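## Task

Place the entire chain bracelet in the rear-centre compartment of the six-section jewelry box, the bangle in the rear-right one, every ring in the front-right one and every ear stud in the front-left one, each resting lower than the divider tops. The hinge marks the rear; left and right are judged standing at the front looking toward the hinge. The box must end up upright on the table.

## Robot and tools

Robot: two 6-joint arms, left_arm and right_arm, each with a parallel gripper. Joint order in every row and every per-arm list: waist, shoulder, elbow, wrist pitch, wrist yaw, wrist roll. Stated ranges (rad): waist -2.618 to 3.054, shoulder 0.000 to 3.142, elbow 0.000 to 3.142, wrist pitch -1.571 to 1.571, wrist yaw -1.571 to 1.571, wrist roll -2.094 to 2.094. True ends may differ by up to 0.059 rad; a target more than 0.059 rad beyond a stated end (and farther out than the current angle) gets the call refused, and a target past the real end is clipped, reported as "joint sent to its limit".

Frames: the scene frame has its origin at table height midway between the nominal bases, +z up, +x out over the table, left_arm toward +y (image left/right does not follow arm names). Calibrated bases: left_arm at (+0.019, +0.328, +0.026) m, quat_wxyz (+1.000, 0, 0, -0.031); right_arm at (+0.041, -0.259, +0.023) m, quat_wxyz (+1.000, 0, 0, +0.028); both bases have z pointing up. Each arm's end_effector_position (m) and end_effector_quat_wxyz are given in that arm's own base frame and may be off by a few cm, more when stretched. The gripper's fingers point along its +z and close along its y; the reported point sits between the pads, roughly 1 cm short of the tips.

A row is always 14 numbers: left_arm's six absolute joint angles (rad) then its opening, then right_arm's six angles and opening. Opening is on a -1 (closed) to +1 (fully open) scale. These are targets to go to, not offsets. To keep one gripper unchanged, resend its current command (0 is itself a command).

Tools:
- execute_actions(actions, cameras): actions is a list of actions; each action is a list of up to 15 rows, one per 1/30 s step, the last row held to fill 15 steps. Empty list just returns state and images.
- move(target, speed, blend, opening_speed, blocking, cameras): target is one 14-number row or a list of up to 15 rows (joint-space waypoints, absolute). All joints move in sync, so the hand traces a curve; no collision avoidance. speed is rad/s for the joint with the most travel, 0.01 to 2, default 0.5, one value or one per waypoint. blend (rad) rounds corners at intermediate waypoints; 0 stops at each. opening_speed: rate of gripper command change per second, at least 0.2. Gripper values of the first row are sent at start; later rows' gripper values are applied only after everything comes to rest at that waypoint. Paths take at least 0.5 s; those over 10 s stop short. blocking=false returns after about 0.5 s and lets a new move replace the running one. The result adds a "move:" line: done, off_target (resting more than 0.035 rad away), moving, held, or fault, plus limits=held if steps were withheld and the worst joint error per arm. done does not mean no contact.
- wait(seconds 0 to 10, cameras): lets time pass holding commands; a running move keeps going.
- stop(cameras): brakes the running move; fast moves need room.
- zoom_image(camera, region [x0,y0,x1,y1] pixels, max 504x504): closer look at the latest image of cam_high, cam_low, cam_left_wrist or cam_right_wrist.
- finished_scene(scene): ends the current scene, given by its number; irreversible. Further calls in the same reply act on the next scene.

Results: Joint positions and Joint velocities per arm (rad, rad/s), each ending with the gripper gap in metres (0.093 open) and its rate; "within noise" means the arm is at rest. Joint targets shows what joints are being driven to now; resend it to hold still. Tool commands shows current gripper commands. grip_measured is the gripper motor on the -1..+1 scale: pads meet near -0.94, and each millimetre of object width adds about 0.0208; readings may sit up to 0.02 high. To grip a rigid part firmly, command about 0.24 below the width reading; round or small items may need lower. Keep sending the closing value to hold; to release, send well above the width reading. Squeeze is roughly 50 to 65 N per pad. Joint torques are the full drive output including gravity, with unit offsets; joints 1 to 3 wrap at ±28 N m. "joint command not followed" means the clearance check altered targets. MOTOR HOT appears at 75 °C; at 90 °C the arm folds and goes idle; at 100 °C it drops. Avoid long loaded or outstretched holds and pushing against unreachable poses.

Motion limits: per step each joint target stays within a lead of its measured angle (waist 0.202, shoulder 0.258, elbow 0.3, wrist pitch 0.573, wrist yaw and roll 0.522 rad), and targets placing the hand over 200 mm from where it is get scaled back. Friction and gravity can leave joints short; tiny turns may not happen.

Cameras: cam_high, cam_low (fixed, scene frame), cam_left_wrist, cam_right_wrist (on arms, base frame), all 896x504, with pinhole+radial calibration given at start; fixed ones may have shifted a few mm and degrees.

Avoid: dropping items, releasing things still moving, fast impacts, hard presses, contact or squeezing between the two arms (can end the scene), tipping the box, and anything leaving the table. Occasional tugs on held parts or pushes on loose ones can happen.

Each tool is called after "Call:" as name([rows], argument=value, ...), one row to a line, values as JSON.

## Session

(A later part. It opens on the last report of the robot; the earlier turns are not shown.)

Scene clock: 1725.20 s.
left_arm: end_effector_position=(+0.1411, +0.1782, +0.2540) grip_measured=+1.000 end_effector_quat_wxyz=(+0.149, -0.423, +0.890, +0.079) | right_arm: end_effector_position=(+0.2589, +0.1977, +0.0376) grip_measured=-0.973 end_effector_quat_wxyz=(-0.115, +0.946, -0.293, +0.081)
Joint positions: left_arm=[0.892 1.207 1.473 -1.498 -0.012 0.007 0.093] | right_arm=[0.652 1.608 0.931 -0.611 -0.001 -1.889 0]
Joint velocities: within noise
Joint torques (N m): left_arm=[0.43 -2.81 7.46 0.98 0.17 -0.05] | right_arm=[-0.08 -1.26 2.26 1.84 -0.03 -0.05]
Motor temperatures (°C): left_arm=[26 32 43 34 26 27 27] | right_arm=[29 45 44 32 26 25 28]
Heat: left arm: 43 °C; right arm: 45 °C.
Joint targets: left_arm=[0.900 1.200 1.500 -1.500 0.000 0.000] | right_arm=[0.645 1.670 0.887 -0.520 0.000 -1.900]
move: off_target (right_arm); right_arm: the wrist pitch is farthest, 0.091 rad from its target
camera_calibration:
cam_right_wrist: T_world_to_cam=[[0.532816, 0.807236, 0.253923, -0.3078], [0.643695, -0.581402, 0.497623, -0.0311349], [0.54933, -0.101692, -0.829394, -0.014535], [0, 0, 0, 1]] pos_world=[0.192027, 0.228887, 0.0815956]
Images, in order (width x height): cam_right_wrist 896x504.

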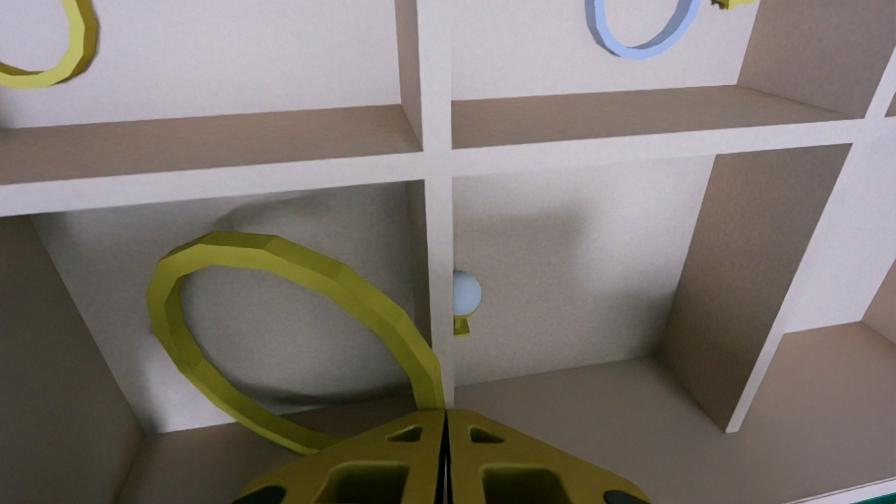

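Call:
move([
  [0.9,1.2,1.5,-1.5,0,0,1,0.645,1.65,0.905,-0.55,0,-1.9,-1],
  [0.9,1.2,1.5,-1.5,0,0,1,0.640,1.60,0.86,-0.55,0,-1.9,-1],
  [0.9,1.2,1.5,-1.5,0,0,1,0.640,1.645,0.80,-0.45,0,-1.9,-1],
], speed=[0.2,0.12,0.12], cameras=["cam_right_wrist"])

Scene clock: 1735.27 s.
left_arm: end_effector_position=(+0.1411, +0.1782, +0.2540) grip_measured=+1.000 end_effector_quat_wxyz=(+0.149, -0.423, +0.890, +0.079) | right_arm: end_effector_position=(+0.2584, +0.1960, +0.0351) grip_measured=-0.973 end_effector_quat_wxyz=(-0.138, +0.941, -0.293, +0.098)
Joint positions: left_arm=[0.892 1.207 1.473 -1.498 -0.012 0.007 0.093] | right_arm=[0.648 1.565 0.856 -0.522 -0.001 -1.889 0]
Joint velocities: within noise
Joint torques (N m): left_arm=[0.43 -2.81 7.45 0.98 0.17 -0.06] | right_arm=[-0.24 0.91 1.21 1.79 -0.03 -0.05]
Motor temperatures (°C): left_arm=[26 32 43 34 26 27 27] | right_arm=[29 44 43 33 26 25 28]
Heat: left arm: 43 °C; right arm: 44 °C.
Joint targets: left_arm=[0.900 1.200 1.500 -1.500 0.000 0.000] | right_arm=[0.640 1.645 0.800 -0.450 0.000 -1.900]
move: off_target (right_arm); right_arm: the shoulder is farthest, 0.080 rad from its target
camera_calibration:
cam_right_wrist: T_world_to_cam=[[0.522191, 0.795719, 0.306833, -0.302384], [0.618701, -0.601088, 0.505868, -0.0205311], [0.586963, -0.0743218, -0.806196, -0.0324111], [0, 0, 0, 1]] pos_world=[0.189629, 0.225863, 0.0770378]
Images, in order (width x height): cam_right_wrist 896x504.

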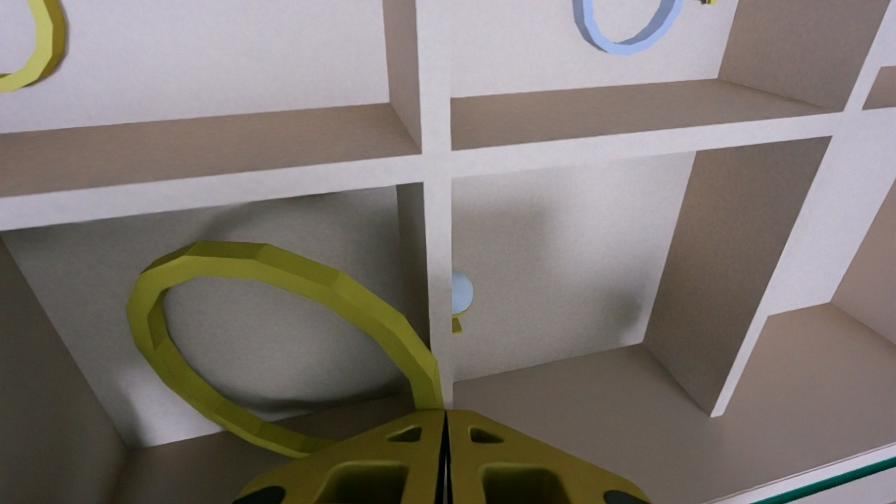

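Call:
move([
  [0.9,1.2,1.5,-1.5,0,0,1,0.645,1.42,0.75,-0.5,0,-1.9,-0.55],
  [0.9,1.2,1.5,-1.5,0,0,1,0.638,1.38,0.675,-0.35,0,-1.75,-0.55],
], speed=[0.3,0.3], cameras=["cam_right_wrist"])

Call:
zoom_image(camera="cam_right_wrist", region=[100, 100, 600, 504])

Scene clock: 1751.20 s.
left_arm: end_effector_position=(+0.1411, +0.1782, +0.2540) grip_measured=+1.000 end_effector_quat_wxyz=(+0.149, -0.423, +0.890, +0.079) | right_arm: end_effector_position=(+0.2503, +0.1892, +0.0449) grip_measured=-0.552 end_effector_quat_wxyz=(-0.207, +0.906, -0.348, +0.127)
Joint positions: left_arm=[0.892 1.207 1.473 -1.498 -0.012 0.007 0.093] | right_arm=[0.645 1.399 0.686 -0.366 -0.005 -1.763 0.019]
Joint velocities: within noise
Joint torques (N m): left_arm=[0.44 -2.81 7.46 0.98 0.17 -0.06] | right_arm=[-0.08 -7.12 5.68 1.49 0.01 0.18]
Motor temperatures (°C): left_arm=[26 32 43 34 26 27 27] | right_arm=[29 43 41 33 26 25 28]
Heat: left arm: 43 °C; right arm: 43 °C.
Joint targets: left_arm=[0.900 1.200 1.500 -1.500 0.000 0.000] | right_arm=[0.638 1.380 0.675 -0.350 0.000 -1.750]
move: done
camera_calibration:
cam_right_wrist: T_world_to_cam=[[0.575893, 0.6798, 0.454114, -0.293836], [0.49738, -0.732188, 0.46531, 0.0324284], [0.648815, -0.0421018, -0.759781, -0.0438266], [0, 0, 0, 1]] pos_world=[0.181524, 0.221648, 0.085047]
Images, in order (width x height): cam_right_wrist 896x504.

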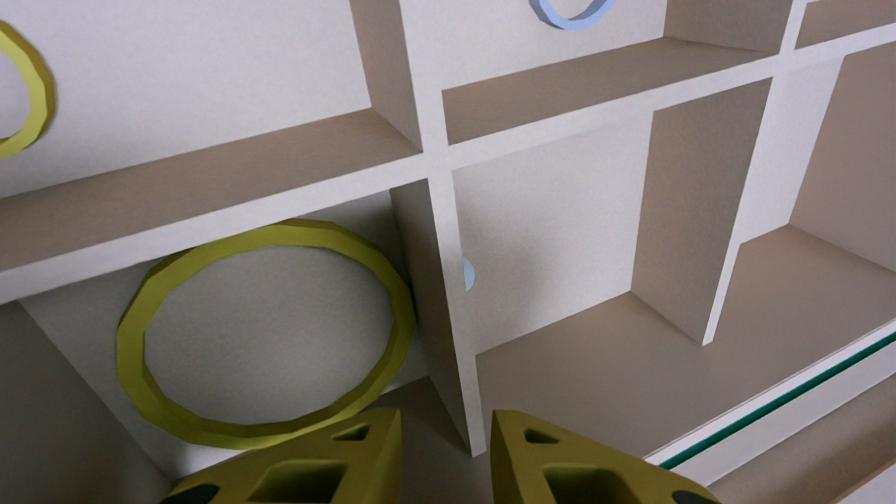

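Scaled by 1.008 from the camera's 896x504 image, which has a finer 1280x720 frame.

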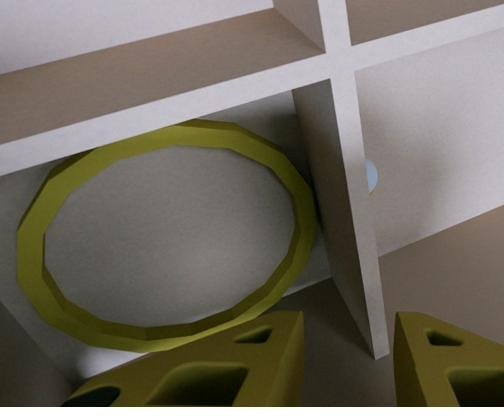

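Call:
move([
  [0.9,1.2,1.5,-1.5,0,0,1,0.70,1.2,0.9,-0.75,0,-1.5,-0.55],
  [0.9,1.2,1.5,-1.5,0,0,1,0.85,1.45,1.6,-1.4,0,0,-0.5],
], speed=[0.3,0.7], blend=0.1, cameras=["cam_right_wrist"])

Call:
zoom_image(camera="cam_right_wrist", region=[300, 0, 800, 400])

Scene clock: 1762.40 s.
left_arm: end_effector_position=(+0.1411, +0.1782, +0.2540) grip_measured=+1.000 end_effector_quat_wxyz=(+0.149, -0.423, +0.890, +0.079) | right_arm: end_effector_position=(+0.1976, +0.2234, +0.2403) grip_measured=-0.502 end_effector_quat_wxyz=(+0.151, -0.410, +0.897, +0.069)
Joint positions: left_arm=[0.892 1.207 1.473 -1.498 -0.012 0.007 0.093] | right_arm=[0.844 1.437 1.579 -1.379 -0.005 -0.012 0.021]
Joint velocities: within noise
Joint torques (N m): left_arm=[0.43 -2.8 7.45 0.98 0.17 -0.06] | right_arm=[1.02 -4.53 8.68 0.85 0.07 0.18]
Motor temperatures (°C): left_arm=[26 32 43 34 26 27 27] | right_arm=[29 44 42 33 26 25 28]
Heat: left arm: 43 °C; right arm: 44 °C.
Joint targets: left_arm=[0.900 1.200 1.500 -1.500 0.000 0.000] | right_arm=[0.850 1.450 1.600 -1.400 0.000 0.000]
move: done
camera_calibration:
cam_right_wrist: T_world_to_cam=[[0.76205, -0.647466, -0.0082326, -0.00467557], [-0.64244, -0.757601, 0.115376, 0.307789], [-0.0809391, -0.0826334, -0.993288, 0.349577], [0, 0, 0, 1]] pos_world=[0.229593, 0.259041, 0.311681]
Images, in order (width x height): cam_right_wrist 896x504.

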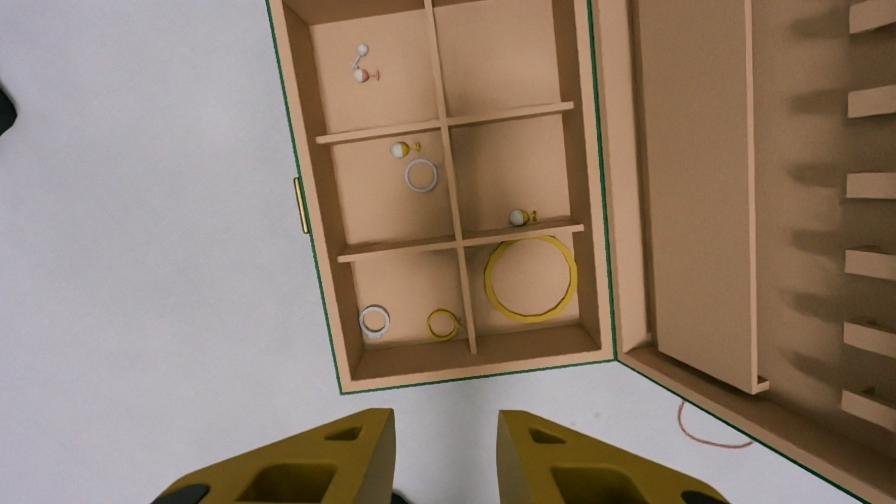

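Scaled by 1.008 from the camera's 896x504 image, which has a finer 1280x720 frame.

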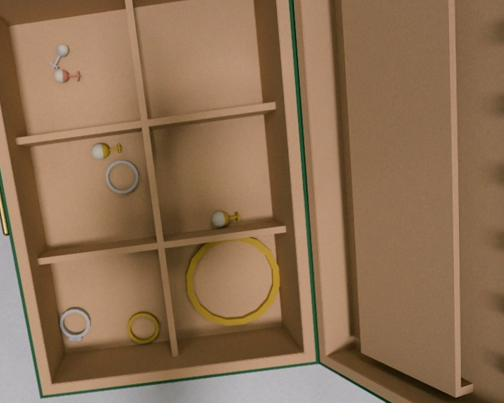

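Call:
move([
  [0.9,1.2,1.5,-1.5,0,0,1,1.066,1.894,1.508,-1.185,0,0.05,-0.3],
  [0.9,1.2,1.5,-1.5,0,0,1,1.066,1.949,1.364,-0.974,0,0.05,-0.3],
  [0.9,1.2,1.5,-1.5,0,0,1,1.066,1.949,1.364,-0.974,0,0.05,-1],
], speed=[0.6,0.2,0.2], opening_speed=0.6, cameras=["cam_right_wrist","cam_high"])

Call:
zoom_image(camera="cam_high", region=[380, 230, 530, 380])

Scene clock: 1800.77 s.
left_arm: end_effector_position=(+0.1411, +0.1782, +0.2540) grip_measured=+1.000 end_effector_quat_wxyz=(+0.149, -0.423, +0.890, +0.079) | right_arm: end_effector_position=(+0.1674, +0.3165, +0.0389) grip_measured=-0.828 end_effector_quat_wxyz=(+0.001, -0.484, +0.875, +0.018)
Joint positions: left_arm=[0.892 1.207 1.473 -1.498 -0.012 0.007 0.093] | right_arm=[1.07 1.933 1.373 -0.99 -0.03 0.059 0.005]
Joint velocities: within noise
Joint torques (N m): left_arm=[0.43 -2.81 7.45 0.98 0.17 -0.05] | right_arm=[0.12 -8.72 5.39 0.57 0.3 -0.08]
Motor temperatures (°C): left_arm=[26 32 43 34 26 27 27] | right_arm=[29 44 43 32 26 25 28]
Heat: left arm: 43 °C; right arm: 44 °C.
Joint targets: left_arm=[0.900 1.200 1.500 -1.500 0.000 0.000] | right_arm=[1.066 1.949 1.364 -0.974 0.000 0.050]
move: done
camera_calibration:
cam_right_wrist: T_world_to_cam=[[0.850449, -0.524393, -0.0418139, 0.0245451], [-0.462114, -0.782692, 0.416946, 0.348108], [-0.251371, -0.335268, -0.907969, 0.259972], [0, 0, 0, 1]] pos_world=[0.205341, 0.372493, 0.0919307]
Images, in order (width x height): cam_high 896x504, cam_right_wrist 896x504.

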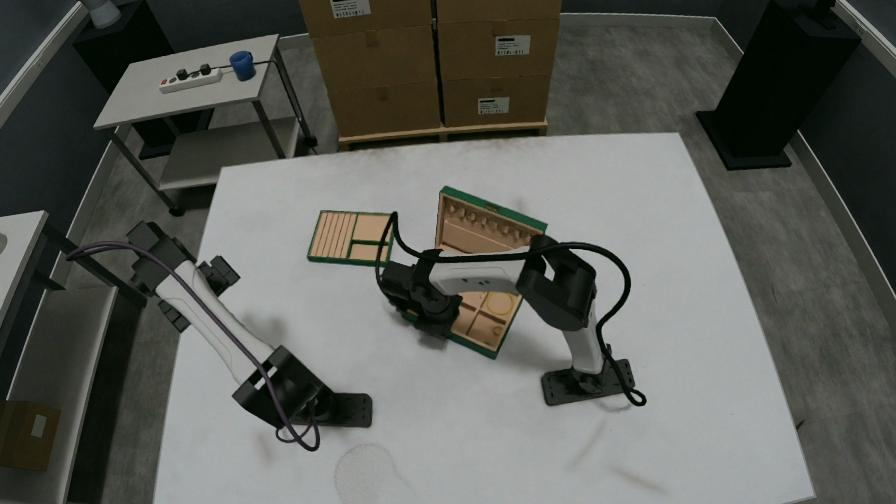

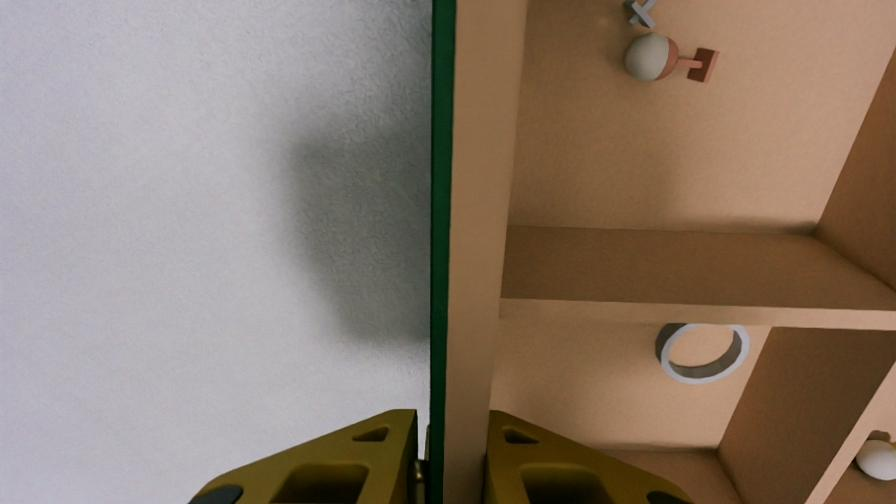

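Scaled by 3.360 from the camera's 896x504 image, which has a finer 1280x720 frame.

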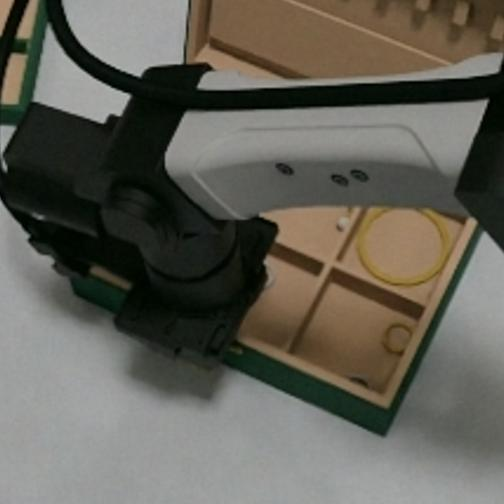

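Call:
execute_actions([
  [[0.9,1.2,1.5,-1.5,0,0,1,1.072,1.949,1.364,-0.974,0,0.05,-1],[0.9,1.2,1.5,-1.5,0,0,1,1.082,1.949,1.364,-0.974,0,0.05,-1],[0.9,1.2,1.5,-1.5,0,0,1,1.097,1.949,1.364,-0.974,0,0.05,-1],[0.9,1.2,1.5,-1.5,0,0,1,1.117,1.949,1.364,-0.974,0,0.05,-1],[0.9,1.2,1.5,-1.5,0,0,1,1.142,1.949,1.364,-0.974,0,0.05,-1],[0.9,1.2,1.5,-1.5,0,0,1,1.172,1.949,1.364,-0.974,0,0.05,-1],[0.9,1.2,1.5,-1.5,0,0,1,1.207,1.949,1.364,-0.974,0,0.05,-1],[0.9,1.2,1.5,-1.5,0,0,1,1.207,1.949,1.364,-0.974,0,0.05,-1]],
], cameras=["cam_right_wrist","cam_high"])

Call:
zoom_image(camera="cam_high", region=[380, 230, 530, 380])

Scene clock: 1814.10 s.
left_arm: end_effector_position=(+0.1411, +0.1782, +0.2540) grip_measured=+1.000 end_effector_quat_wxyz=(+0.149, -0.423, +0.890, +0.079) | right_arm: end_effector_position=(+0.1311, +0.3304, +0.0380) grip_measured=-0.849 end_effector_quat_wxyz=(+0.010, -0.541, +0.841, -0.004)
Joint positions: left_arm=[0.892 1.207 1.473 -1.498 -0.012 0.007 0.093] | right_arm=[1.201 1.933 1.37 -0.997 0.017 0.059 0.004]
Joint velocities: within noise
Joint torques (N m): left_arm=[0.43 -2.81 7.46 0.98 0.17 -0.05] | right_arm=[0.98 -8.69 5.7 0.61 -0.13 -0.04]
Motor temperatures (°C): left_arm=[26 32 43 34 26 27 27] | right_arm=[29 45 42 32 26 25 28]
Heat: left arm: 43 °C; right arm: 45 °C.
Joint targets: left_arm=[0.900 1.200 1.500 -1.500 0.000 0.000] | right_arm=[1.207 1.949 1.364 -0.974 0.000 0.050]
camera_calibration:
cam_right_wrist: T_world_to_cam=[[0.912326, -0.409416, 0.00628977, 0.0147265], [-0.373289, -0.825313, 0.423691, 0.344752], [-0.168275, -0.388892, -0.905785, 0.26141], [0, 0, 0, 1]] pos_world=[0.159245, 0.392218, 0.0906208]
Images, in order (width x height): cam_high 896x504, cam_right_wrist 896x504.

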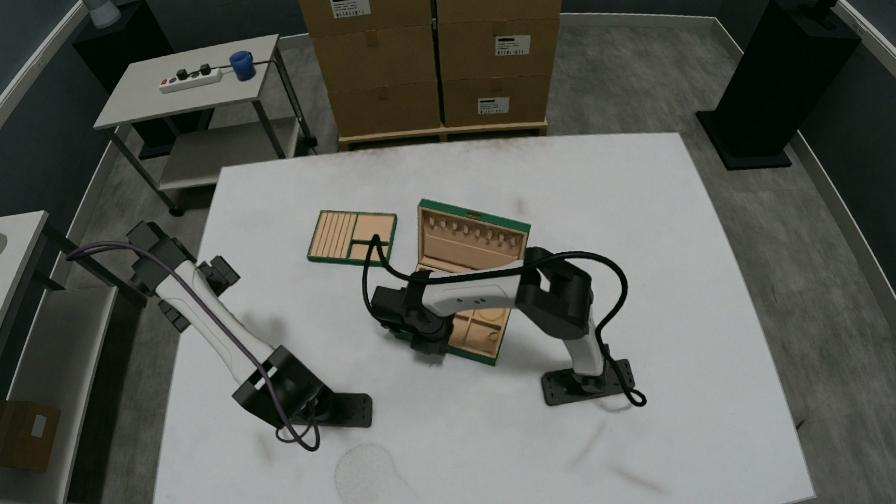

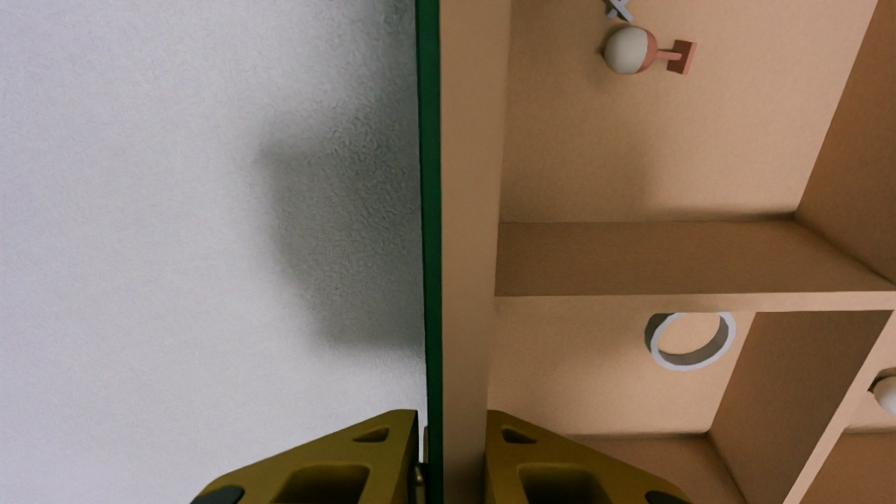

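Scaled by 3.360 from the camera's 896x504 image, which has a finer 1280x720 frame.

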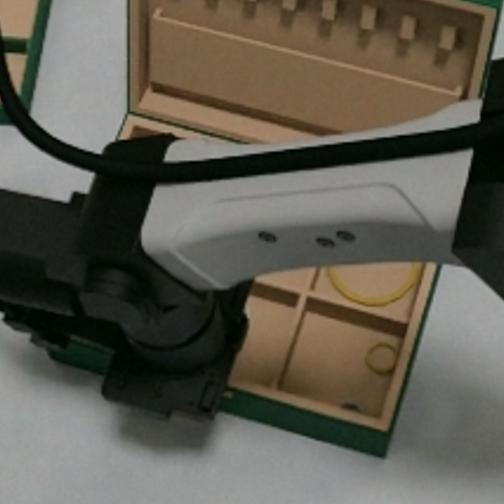

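Call:
move([
  [0.9,1.2,1.5,-1.5,0,0,1,1.207,1.939,1.364,-0.974,0,0.05,-0.3],
  [0.5,1.2,1.5,-1.5,0,0,0,1.207,1.87,1.5,-1.2,0,0.05,-0.3],
  [-0.2,1.3,1.5,-1.5,0,0,-0.4,0.2,1.2,1.4,-1.4,0,0,-0.3],
  [-0.93,1.55,1.6,-1.4,0,0,-0.4,-0.6,1.2,1.3,-1.4,0,0,-0.3],
], speed=[0.2,0.5,0.9,0.9], blend=[0,0.05,0.2,0], cameras=["cam_left_wrist","cam_high"])

Call:
zoom_image(camera="cam_left_wrist", region=[200, 0, 700, 400])

Scene clock: 1857.63 s.
left_arm: end_effector_position=(+0.1817, -0.2396, +0.2049) grip_measured=-0.398 end_effector_quat_wxyz=(+0.083, +0.447, +0.890, -0.037) | right_arm: end_effector_position=(+0.1932, -0.1306, +0.2144) grip_measured=-0.302 end_effector_quat_wxyz=(+0.143, +0.295, +0.944, -0.043)
Joint positions: left_arm=[-0.926 1.545 1.569 -1.412 -0.007 0.006 0.026] | right_arm=[-0.595 1.201 1.311 -1.38 0 0.011 0.031]
Joint velocities: within noise
Joint torques (N m): left_arm=[-0.54 -4.83 8.1 0.81 0.11 -0.04] | right_arm=[0.01 -3.56 5.76 0.8 0.04 -0.06]
Motor temperatures (°C): left_arm=[26 32 43 34 26 27 27] | right_arm=[29 48 42 31 26 25 29]
Heat: left arm: 43 °C; right arm: 48 °C.
Joint targets: left_arm=[-0.930 1.550 1.600 -1.400 0.000 0.000] | right_arm=[-0.600 1.200 1.300 -1.400 0.000 0.000]
move: done; blend cut to 0 rad at target 2, 0 rad at target 3
camera_calibration:
cam_left_wrist: T_world_to_cam=[[-0.794452, -0.607292, -0.00646819, 0.000253893], [-0.594441, 0.77537, 0.213169, 0.292147], [-0.124441, 0.173197, -0.976994, 0.345066], [0, 0, 0, 1]] pos_world=[0.216806, -0.286132, 0.274852]
Images, in order (width x height): cam_high 896x504, cam_left_wrist 896x504.

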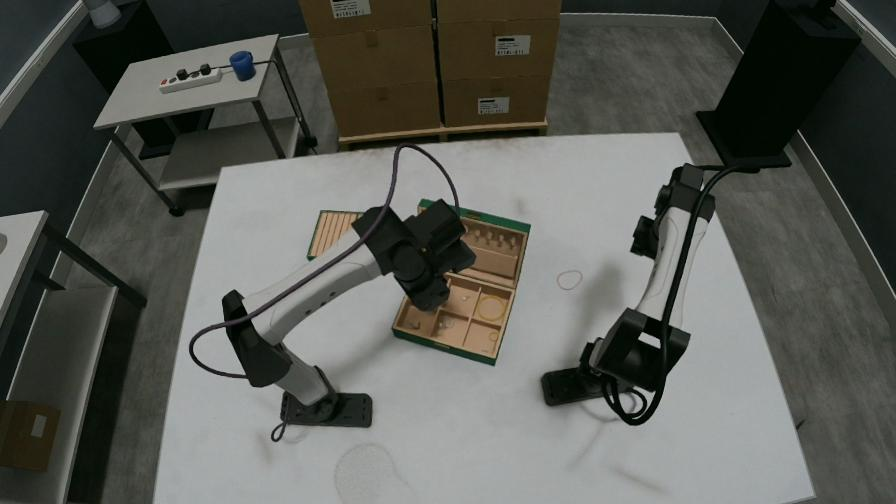

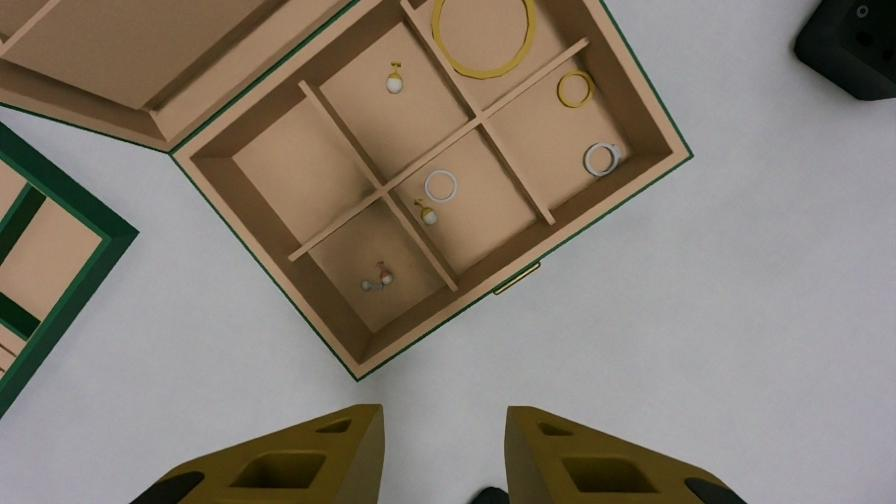

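Scaled by 1.008 from the camera's 896x504 image, which has a finer 1280x720 frame.

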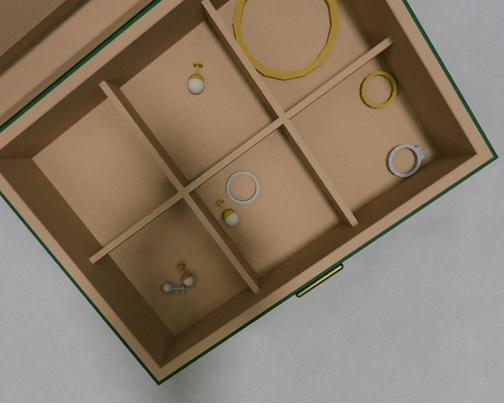

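Call:
move([
  [-0.843,1.60,1.30,-0.75,0,0,-0.5,-0.6,1.2,1.3,-1.4,0,0,-0.3],
  [-0.843,1.725,1.057,-0.38,0,0,-0.5,-0.6,1.2,1.3,-1.4,0,0,-0.3],
], speed=[0.5,0.3], blend=0.05, cameras=["cam_left_wrist","cam_low","cam_high"])

Call:
zoom_image(camera="cam_low", region=[370, 50, 650, 300])

Scene clock: 1911.83 s.
left_arm: end_effector_position=(+0.2712, -0.3073, +0.0622) grip_measured=-0.498 end_effector_quat_wxyz=(+0.235, +0.401, +0.880, -0.102) | right_arm: end_effector_position=(+0.1929, -0.1304, +0.2142) grip_measured=-0.302 end_effector_quat_wxyz=(+0.142, +0.295, +0.944, -0.043)
Joint positions: left_arm=[-0.85 1.719 1.063 -0.397 -0.007 0.006 0.021] | right_arm=[-0.595 1.201 1.31 -1.382 0 0.011 0.031]
Joint velocities: within noise
Joint torques (N m): left_arm=[0.44 -6.53 5.26 1.44 0.12 -0.04] | right_arm=[0.02 -3.58 5.79 0.81 0.03 -0.07]
Motor temperatures (°C): left_arm=[26 34 43 34 26 27 27] | right_arm=[29 44 41 31 26 25 28]
Heat: left arm: 43 °C; right arm: 44 °C.
Joint targets: left_arm=[-0.843 1.725 1.057 -0.380 0.000 0.000] | right_arm=[-0.600 1.200 1.300 -1.400 0.000 0.000]
move: done
camera_calibration:
cam_left_wrist: T_world_to_cam=[[-0.745484, -0.666514, -0.00363546, -0.00236609], [-0.661297, 0.740308, -0.120953, 0.456462], [0.0833083, -0.0877644, -0.992652, 0.0929574], [0, 0, 0, 1]] pos_world=[0.292349, -0.331341, 0.147476]
Images, in order (width x height): cam_high 896x504, cam_low 896x504, cam_left_wrist 896x504.

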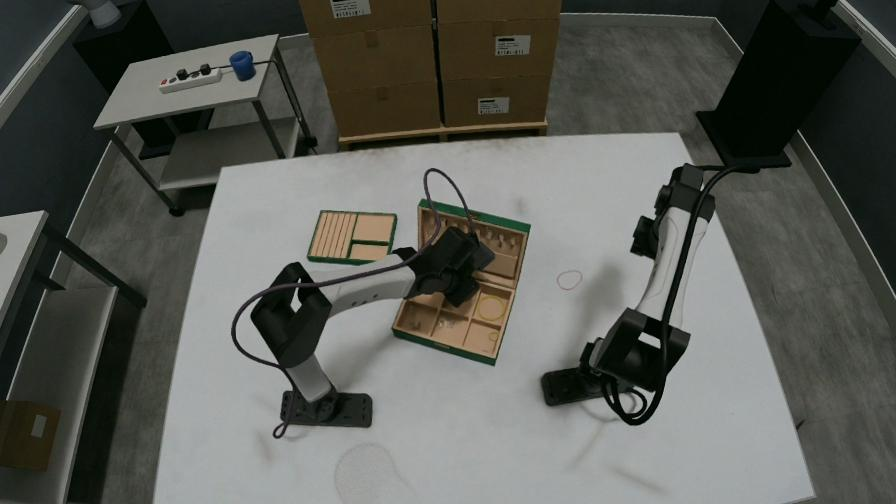

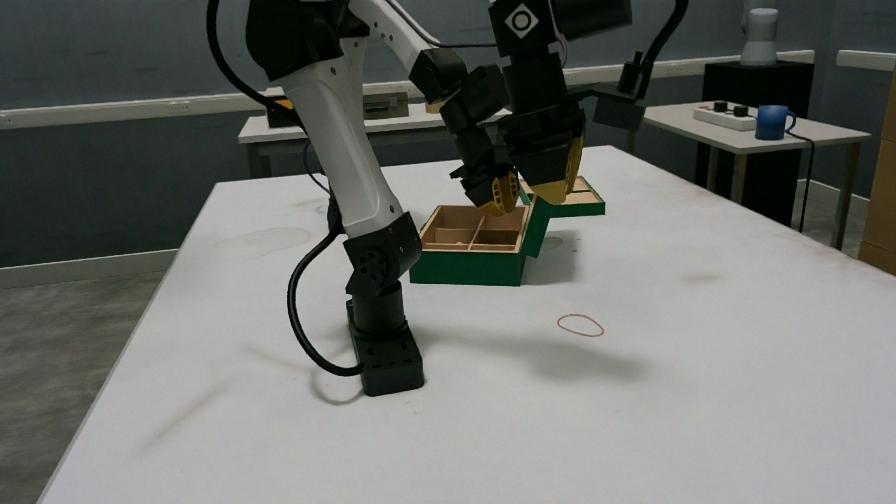

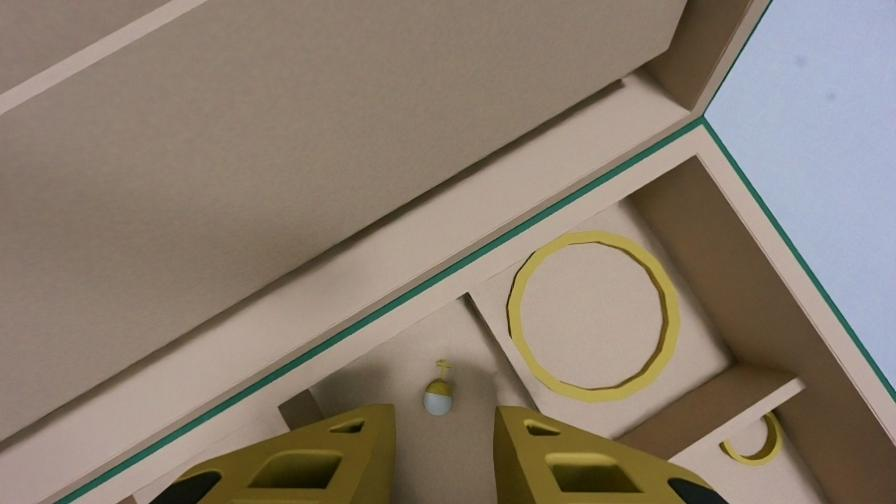

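Scaled by 1.800 from the camera's 896x504 image, which has a finer 1280x720 frame.

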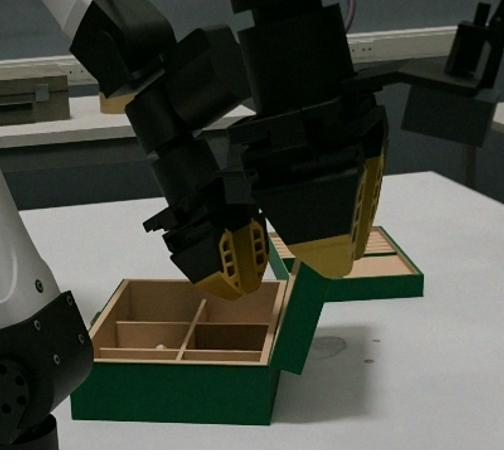

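Call:
move([
  [-0.834,1.81,0.98,-0.21,0,0,-0.5,-0.6,1.2,1.3,-1.4,0,0,-0.3],
], speed=[0.15], cameras=["cam_left_wrist"])

Scene clock: 1928.43 s.
left_arm: end_effector_position=(+0.2771, -0.3085, +0.0240) grip_measured=-0.498 end_effector_quat_wxyz=(+0.240, +0.396, +0.880, -0.103) | right_arm: end_effector_position=(+0.1929, -0.1304, +0.2142) grip_measured=-0.302 end_effector_quat_wxyz=(+0.142, +0.295, +0.944, -0.043)
Joint positions: left_arm=[-0.842 1.802 0.987 -0.226 -0.007 0.006 0.021] | right_arm=[-0.595 1.201 1.31 -1.382 0 0.011 0.031]
Joint velocities: within noise
Joint torques (N m): left_arm=[0.44 -6.69 4.82 1.46 0.11 -0.05] | right_arm=[0.02 -3.56 5.78 0.81 0.03 -0.06]
Motor temperatures (°C): left_arm=[26 35 42 35 26 27 27] | right_arm=[29 43 41 31 26 25 28]
Heat: left arm: 42 °C; right arm: 43 °C.
Joint targets: left_arm=[-0.834 1.810 0.980 -0.210 0.000 0.000] | right_arm=[-0.600 1.200 1.300 -1.400 0.000 0.000]
move: done
camera_calibration:
cam_left_wrist: T_world_to_cam=[[-0.739582, -0.673058, -0.00353692, -0.00256645], [-0.666869, 0.733472, -0.131548, 0.4562], [0.0911339, -0.0949321, -0.991303, 0.0500454], [0, 0, 0, 1]] pos_world=[0.297766, -0.331586, 0.109613]
Images, in order (width x height): cam_left_wrist 896x504.

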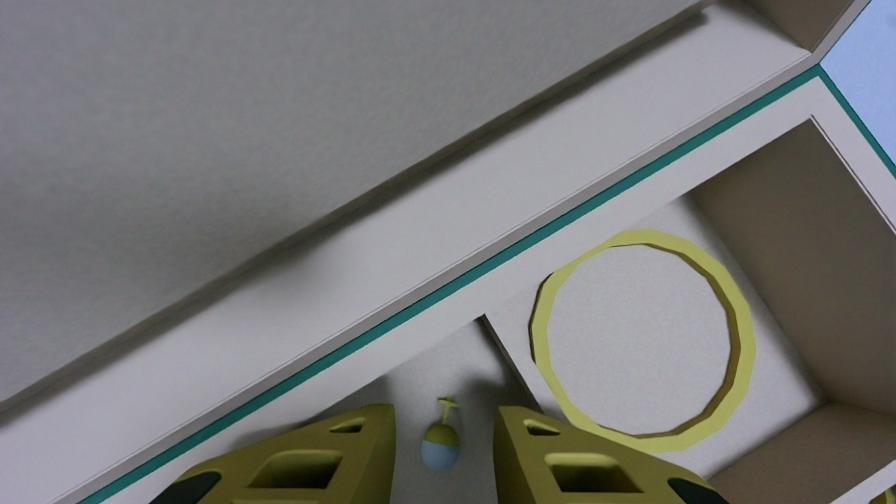

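Call:
move([
  [-0.832,1.842,0.915,-0.112,0,0,-0.5,-0.6,1.2,1.3,-1.4,0,0,-0.3],
], speed=[0.12], cameras=["cam_left_wrist"])

Call:
zoom_image(camera="cam_left_wrist", region=[300, 300, 600, 504])

Scene clock: 1938.37 s.
left_arm: end_effector_position=(+0.2732, -0.3041, +0.0024) grip_measured=-0.498 end_effector_quat_wxyz=(+0.241, +0.396, +0.880, -0.103) | right_arm: end_effector_position=(+0.1928, -0.1304, +0.2142) grip_measured=-0.302 end_effector_quat_wxyz=(+0.142, +0.295, +0.944, -0.042)
Joint positions: left_arm=[-0.842 1.834 0.922 -0.128 -0.007 0.006 0.021] | right_arm=[-0.595 1.201 1.31 -1.382 0 0.011 0.031]
Joint velocities: left_arm=[within noise] | right_arm=[0.002 0.046 -0.007 -0.051 -0.081 0.022 0]
Joint torques (N m): left_arm=[0.61 -6.64 4.53 1.48 0.12 -0.05] | right_arm=[0.02 -3.56 5.79 0.81 0.03 -0.07]
Motor temperatures (°C): left_arm=[26 35 42 36 26 27 27] | right_arm=[29 43 41 31 26 25 28]
Heat: left arm: 42 °C; right arm: 43 °C.
Joint targets: left_arm=[-0.832 1.842 0.915 -0.112 0.000 0.000] | right_arm=[-0.600 1.200 1.300 -1.400 0.000 0.000]
move: done
camera_calibration:
cam_left_wrist: T_world_to_cam=[[-0.739578, -0.673062, -0.00352281, -0.0025917], [-0.666734, 0.733321, -0.133061, 0.447546], [0.0921415, -0.0960601, -0.991102, 0.0287565], [0, 0, 0, 1]] pos_world=[0.293828, -0.327177, 0.0880423]
Images, in order (width x height): cam_left_wrist 896x504.

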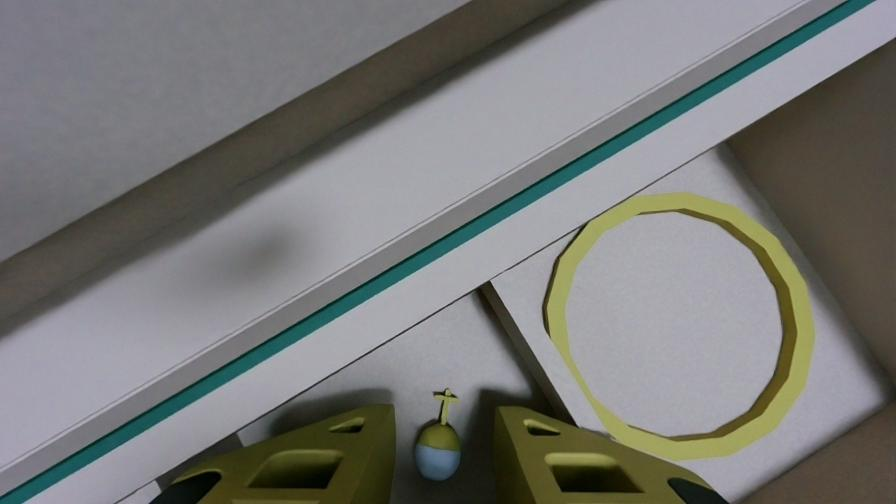

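Scaled by 1.680 from the camera's 896x504 image, which has a finer 1280x720 frame.

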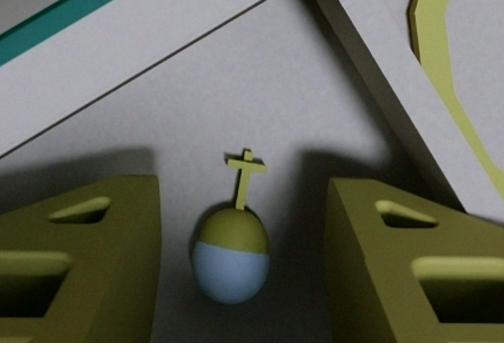

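Call:
move([
  [-0.832,1.842,0.915,-0.112,0,0,-0.98,-0.6,1.2,1.3,-1.4,0,0,-0.3],
], opening_speed=0.4, cameras=["cam_left_wrist"])

Call:
zoom_image(camera="cam_left_wrist", region=[300, 300, 600, 504])

Scene clock: 1949.57 s.
left_arm: end_effector_position=(+0.2734, -0.3043, +0.0025) grip_measured=-0.973 end_effector_quat_wxyz=(+0.241, +0.396, +0.880, -0.104) | right_arm: end_effector_position=(+0.1928, -0.1304, +0.2142) grip_measured=-0.302 end_effector_quat_wxyz=(+0.142, +0.295, +0.944, -0.042)
Joint positions: left_arm=[-0.842 1.834 0.922 -0.127 -0.007 0.006 0] | right_arm=[-0.595 1.201 1.31 -1.382 0 0.011 0.031]
Joint velocities: within noise
Joint torques (N m): left_arm=[0.61 -6.63 4.53 1.46 0.12 -0.05] | right_arm=[0.02 -3.56 5.78 0.82 0.03 -0.07]
Motor temperatures (°C): left_arm=[26 35 42 36 26 27 27] | right_arm=[29 42 41 31 26 25 28]
Heat: left arm: 42 °C; right arm: 42 °C.
Joint targets: left_arm=[-0.832 1.842 0.915 -0.112 0.000 0.000] | right_arm=[-0.600 1.200 1.300 -1.400 0.000 0.000]
move: done
camera_calibration:
cam_left_wrist: T_world_to_cam=[[-0.739575, -0.673065, -0.00351222, -0.00259509], [-0.666632, 0.733207, -0.134195, 0.447742], [0.0928971, -0.0969059, -0.990949, 0.0283996], [0, 0, 0, 1]] pos_world=[0.293922, -0.327282, 0.0882181]
Images, in order (width x height): cam_left_wrist 896x504.

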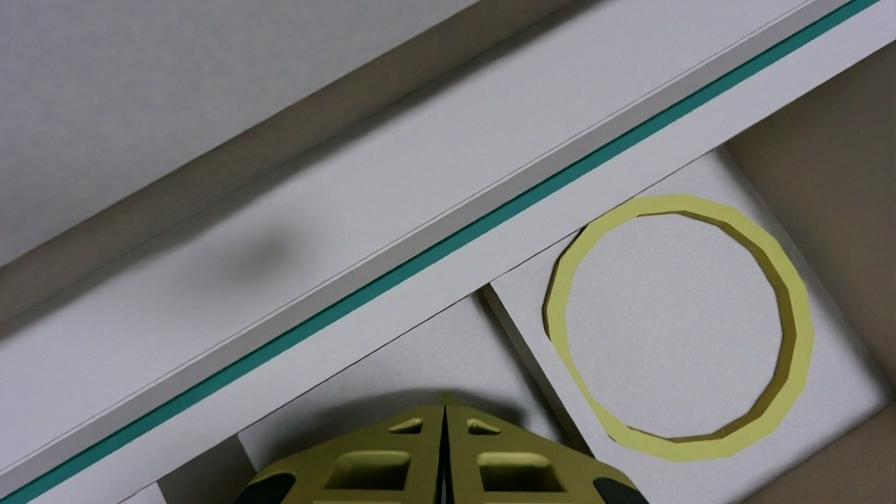

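Scaled by 1.680 from the camera's 896x504 image, which has a finer 1280x720 frame.

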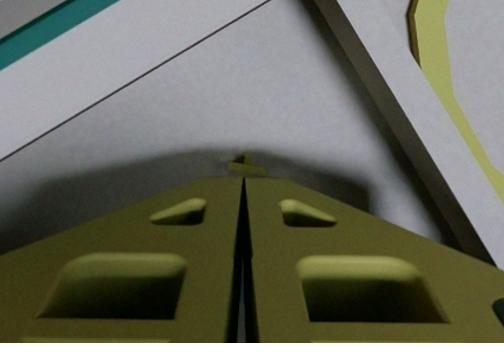

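Call:
move([
  [-0.832,1.842,0.915,-0.112,0,0,-0.5,-0.6,1.2,1.3,-1.4,0,0,-0.3],
  [-0.832,1.862,0.889,-0.066,0,0,-0.5,-0.6,1.2,1.3,-1.4,0,0,-0.3],
], opening_speed=0.6, speed=0.1, cameras=["cam_left_wrist"])

Call:
zoom_image(camera="cam_left_wrist", region=[300, 300, 600, 504])

Scene clock: 1969.03 s.
left_arm: end_effector_position=(+0.2735, -0.3045, -0.0017) grip_measured=-0.502 end_effector_quat_wxyz=(+0.248, +0.395, +0.878, -0.106) | right_arm: end_effector_position=(+0.1928, -0.1304, +0.2142) grip_measured=-0.302 end_effector_quat_wxyz=(+0.142, +0.295, +0.944, -0.042)
Joint positions: left_arm=[-0.842 1.841 0.901 -0.084 -0.007 0.006 0.021] | right_arm=[-0.595 1.201 1.31 -1.382 0 0.011 0.031]
Joint velocities: within noise
Joint torques (N m): left_arm=[0.61 -5.45 4.11 1.52 0.12 -0.04] | right_arm=[0.03 -3.56 5.78 0.82 0.03 -0.06]
Motor temperatures (°C): left_arm=[26 35 41 36 26 27 27] | right_arm=[29 42 41 31 26 25 28]
Heat: left arm: 41 °C; right arm: 42 °C.
Joint targets: left_arm=[-0.832 1.862 0.889 -0.066 0.000 0.000] | right_arm=[-0.600 1.200 1.300 -1.400 0.000 0.000]
move: done
camera_calibration:
cam_left_wrist: T_world_to_cam=[[-0.739542, -0.673102, -0.00337771, -0.00263205], [-0.665267, 0.731679, -0.148545, 0.446499], [0.102457, -0.107608, -0.9889, 0.0182841], [0, 0, 0, 1]] pos_world=[0.293221, -0.326498, 0.0843973]
Images, in order (width x height): cam_left_wrist 896x504.

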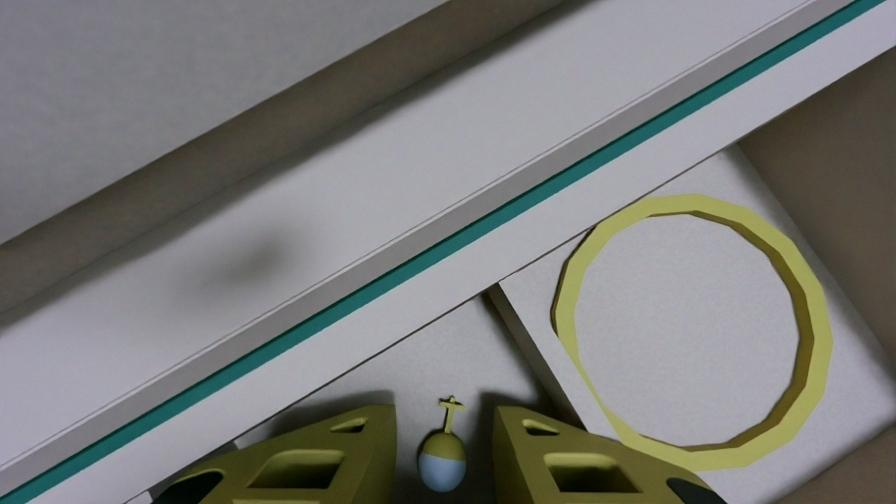

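Scaled by 1.680 from the camera's 896x504 image, which has a finer 1280x720 frame.

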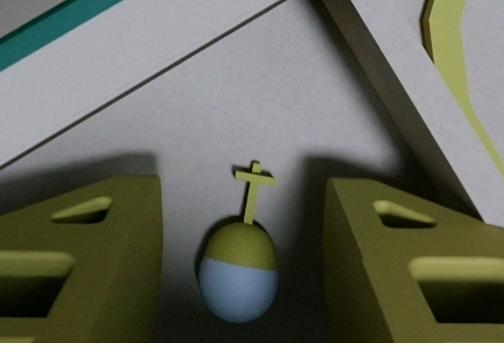

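Call:
move([
  [-0.832,1.859,0.892,-0.072,0,0,-0.98,-0.6,1.2,1.3,-1.4,0,0,-0.3],
], opening_speed=0.3, cameras=["cam_left_wrist"])

Call:
zoom_image(camera="cam_left_wrist", region=[300, 300, 600, 504])

Scene clock: 1993.63 s.
left_arm: end_effector_position=(+0.2747, -0.3058, -0.0035) grip_measured=-0.973 end_effector_quat_wxyz=(+0.250, +0.395, +0.877, -0.107) | right_arm: end_effector_position=(+0.1928, -0.1304, +0.2142) grip_measured=-0.302 end_effector_quat_wxyz=(+0.142, +0.295, +0.944, -0.042)
Joint positions: left_arm=[-0.842 1.85 0.9 -0.07 -0.007 0.006 0] | right_arm=[-0.595 1.201 1.31 -1.382 0 0.011 0.031]
Joint velocities: within noise
Joint torques (N m): left_arm=[0.61 -6.56 4.37 1.32 0.12 -0.05] | right_arm=[0.02 -3.56 5.79 0.82 0.03 -0.06]
Motor temperatures (°C): left_arm=[26 35 40 36 26 27 27] | right_arm=[29 42 41 31 26 25 27]
Heat: left arm: 40 °C; right arm: 42 °C.
Joint targets: left_arm=[-0.832 1.859 0.892 -0.072 0.000 0.000] | right_arm=[-0.600 1.200 1.300 -1.400 0.000 0.000]
move: done
camera_calibration:
cam_left_wrist: T_world_to_cam=[[-0.739531, -0.673114, -0.00333153, -0.00266104], [-0.664768, 0.731121, -0.153447, 0.447652], [0.105723, -0.111264, -0.988151, 0.0142702], [0, 0, 0, 1]] pos_world=[0.294108, -0.327491, 0.082783]
Images, in order (width x height): cam_left_wrist 896x504.

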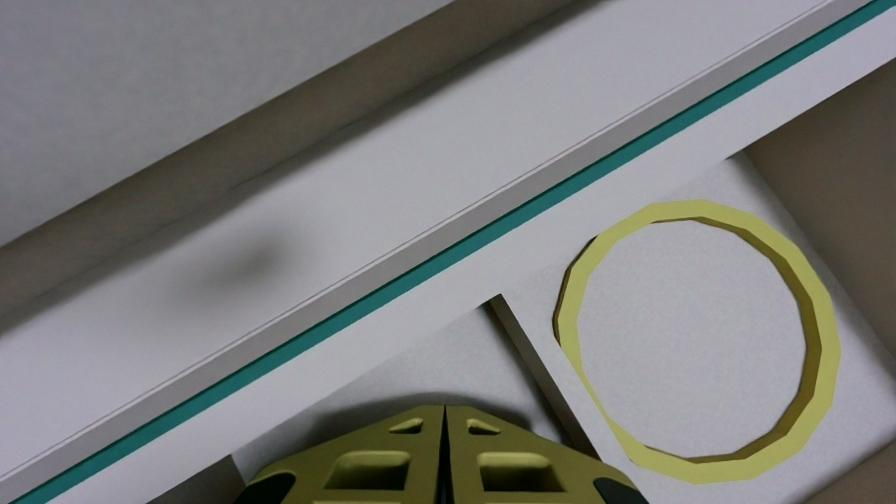

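Scaled by 1.680 from the camera's 896x504 image, which has a finer 1280x720 frame.

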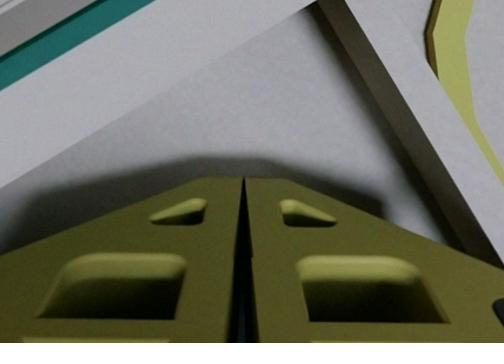

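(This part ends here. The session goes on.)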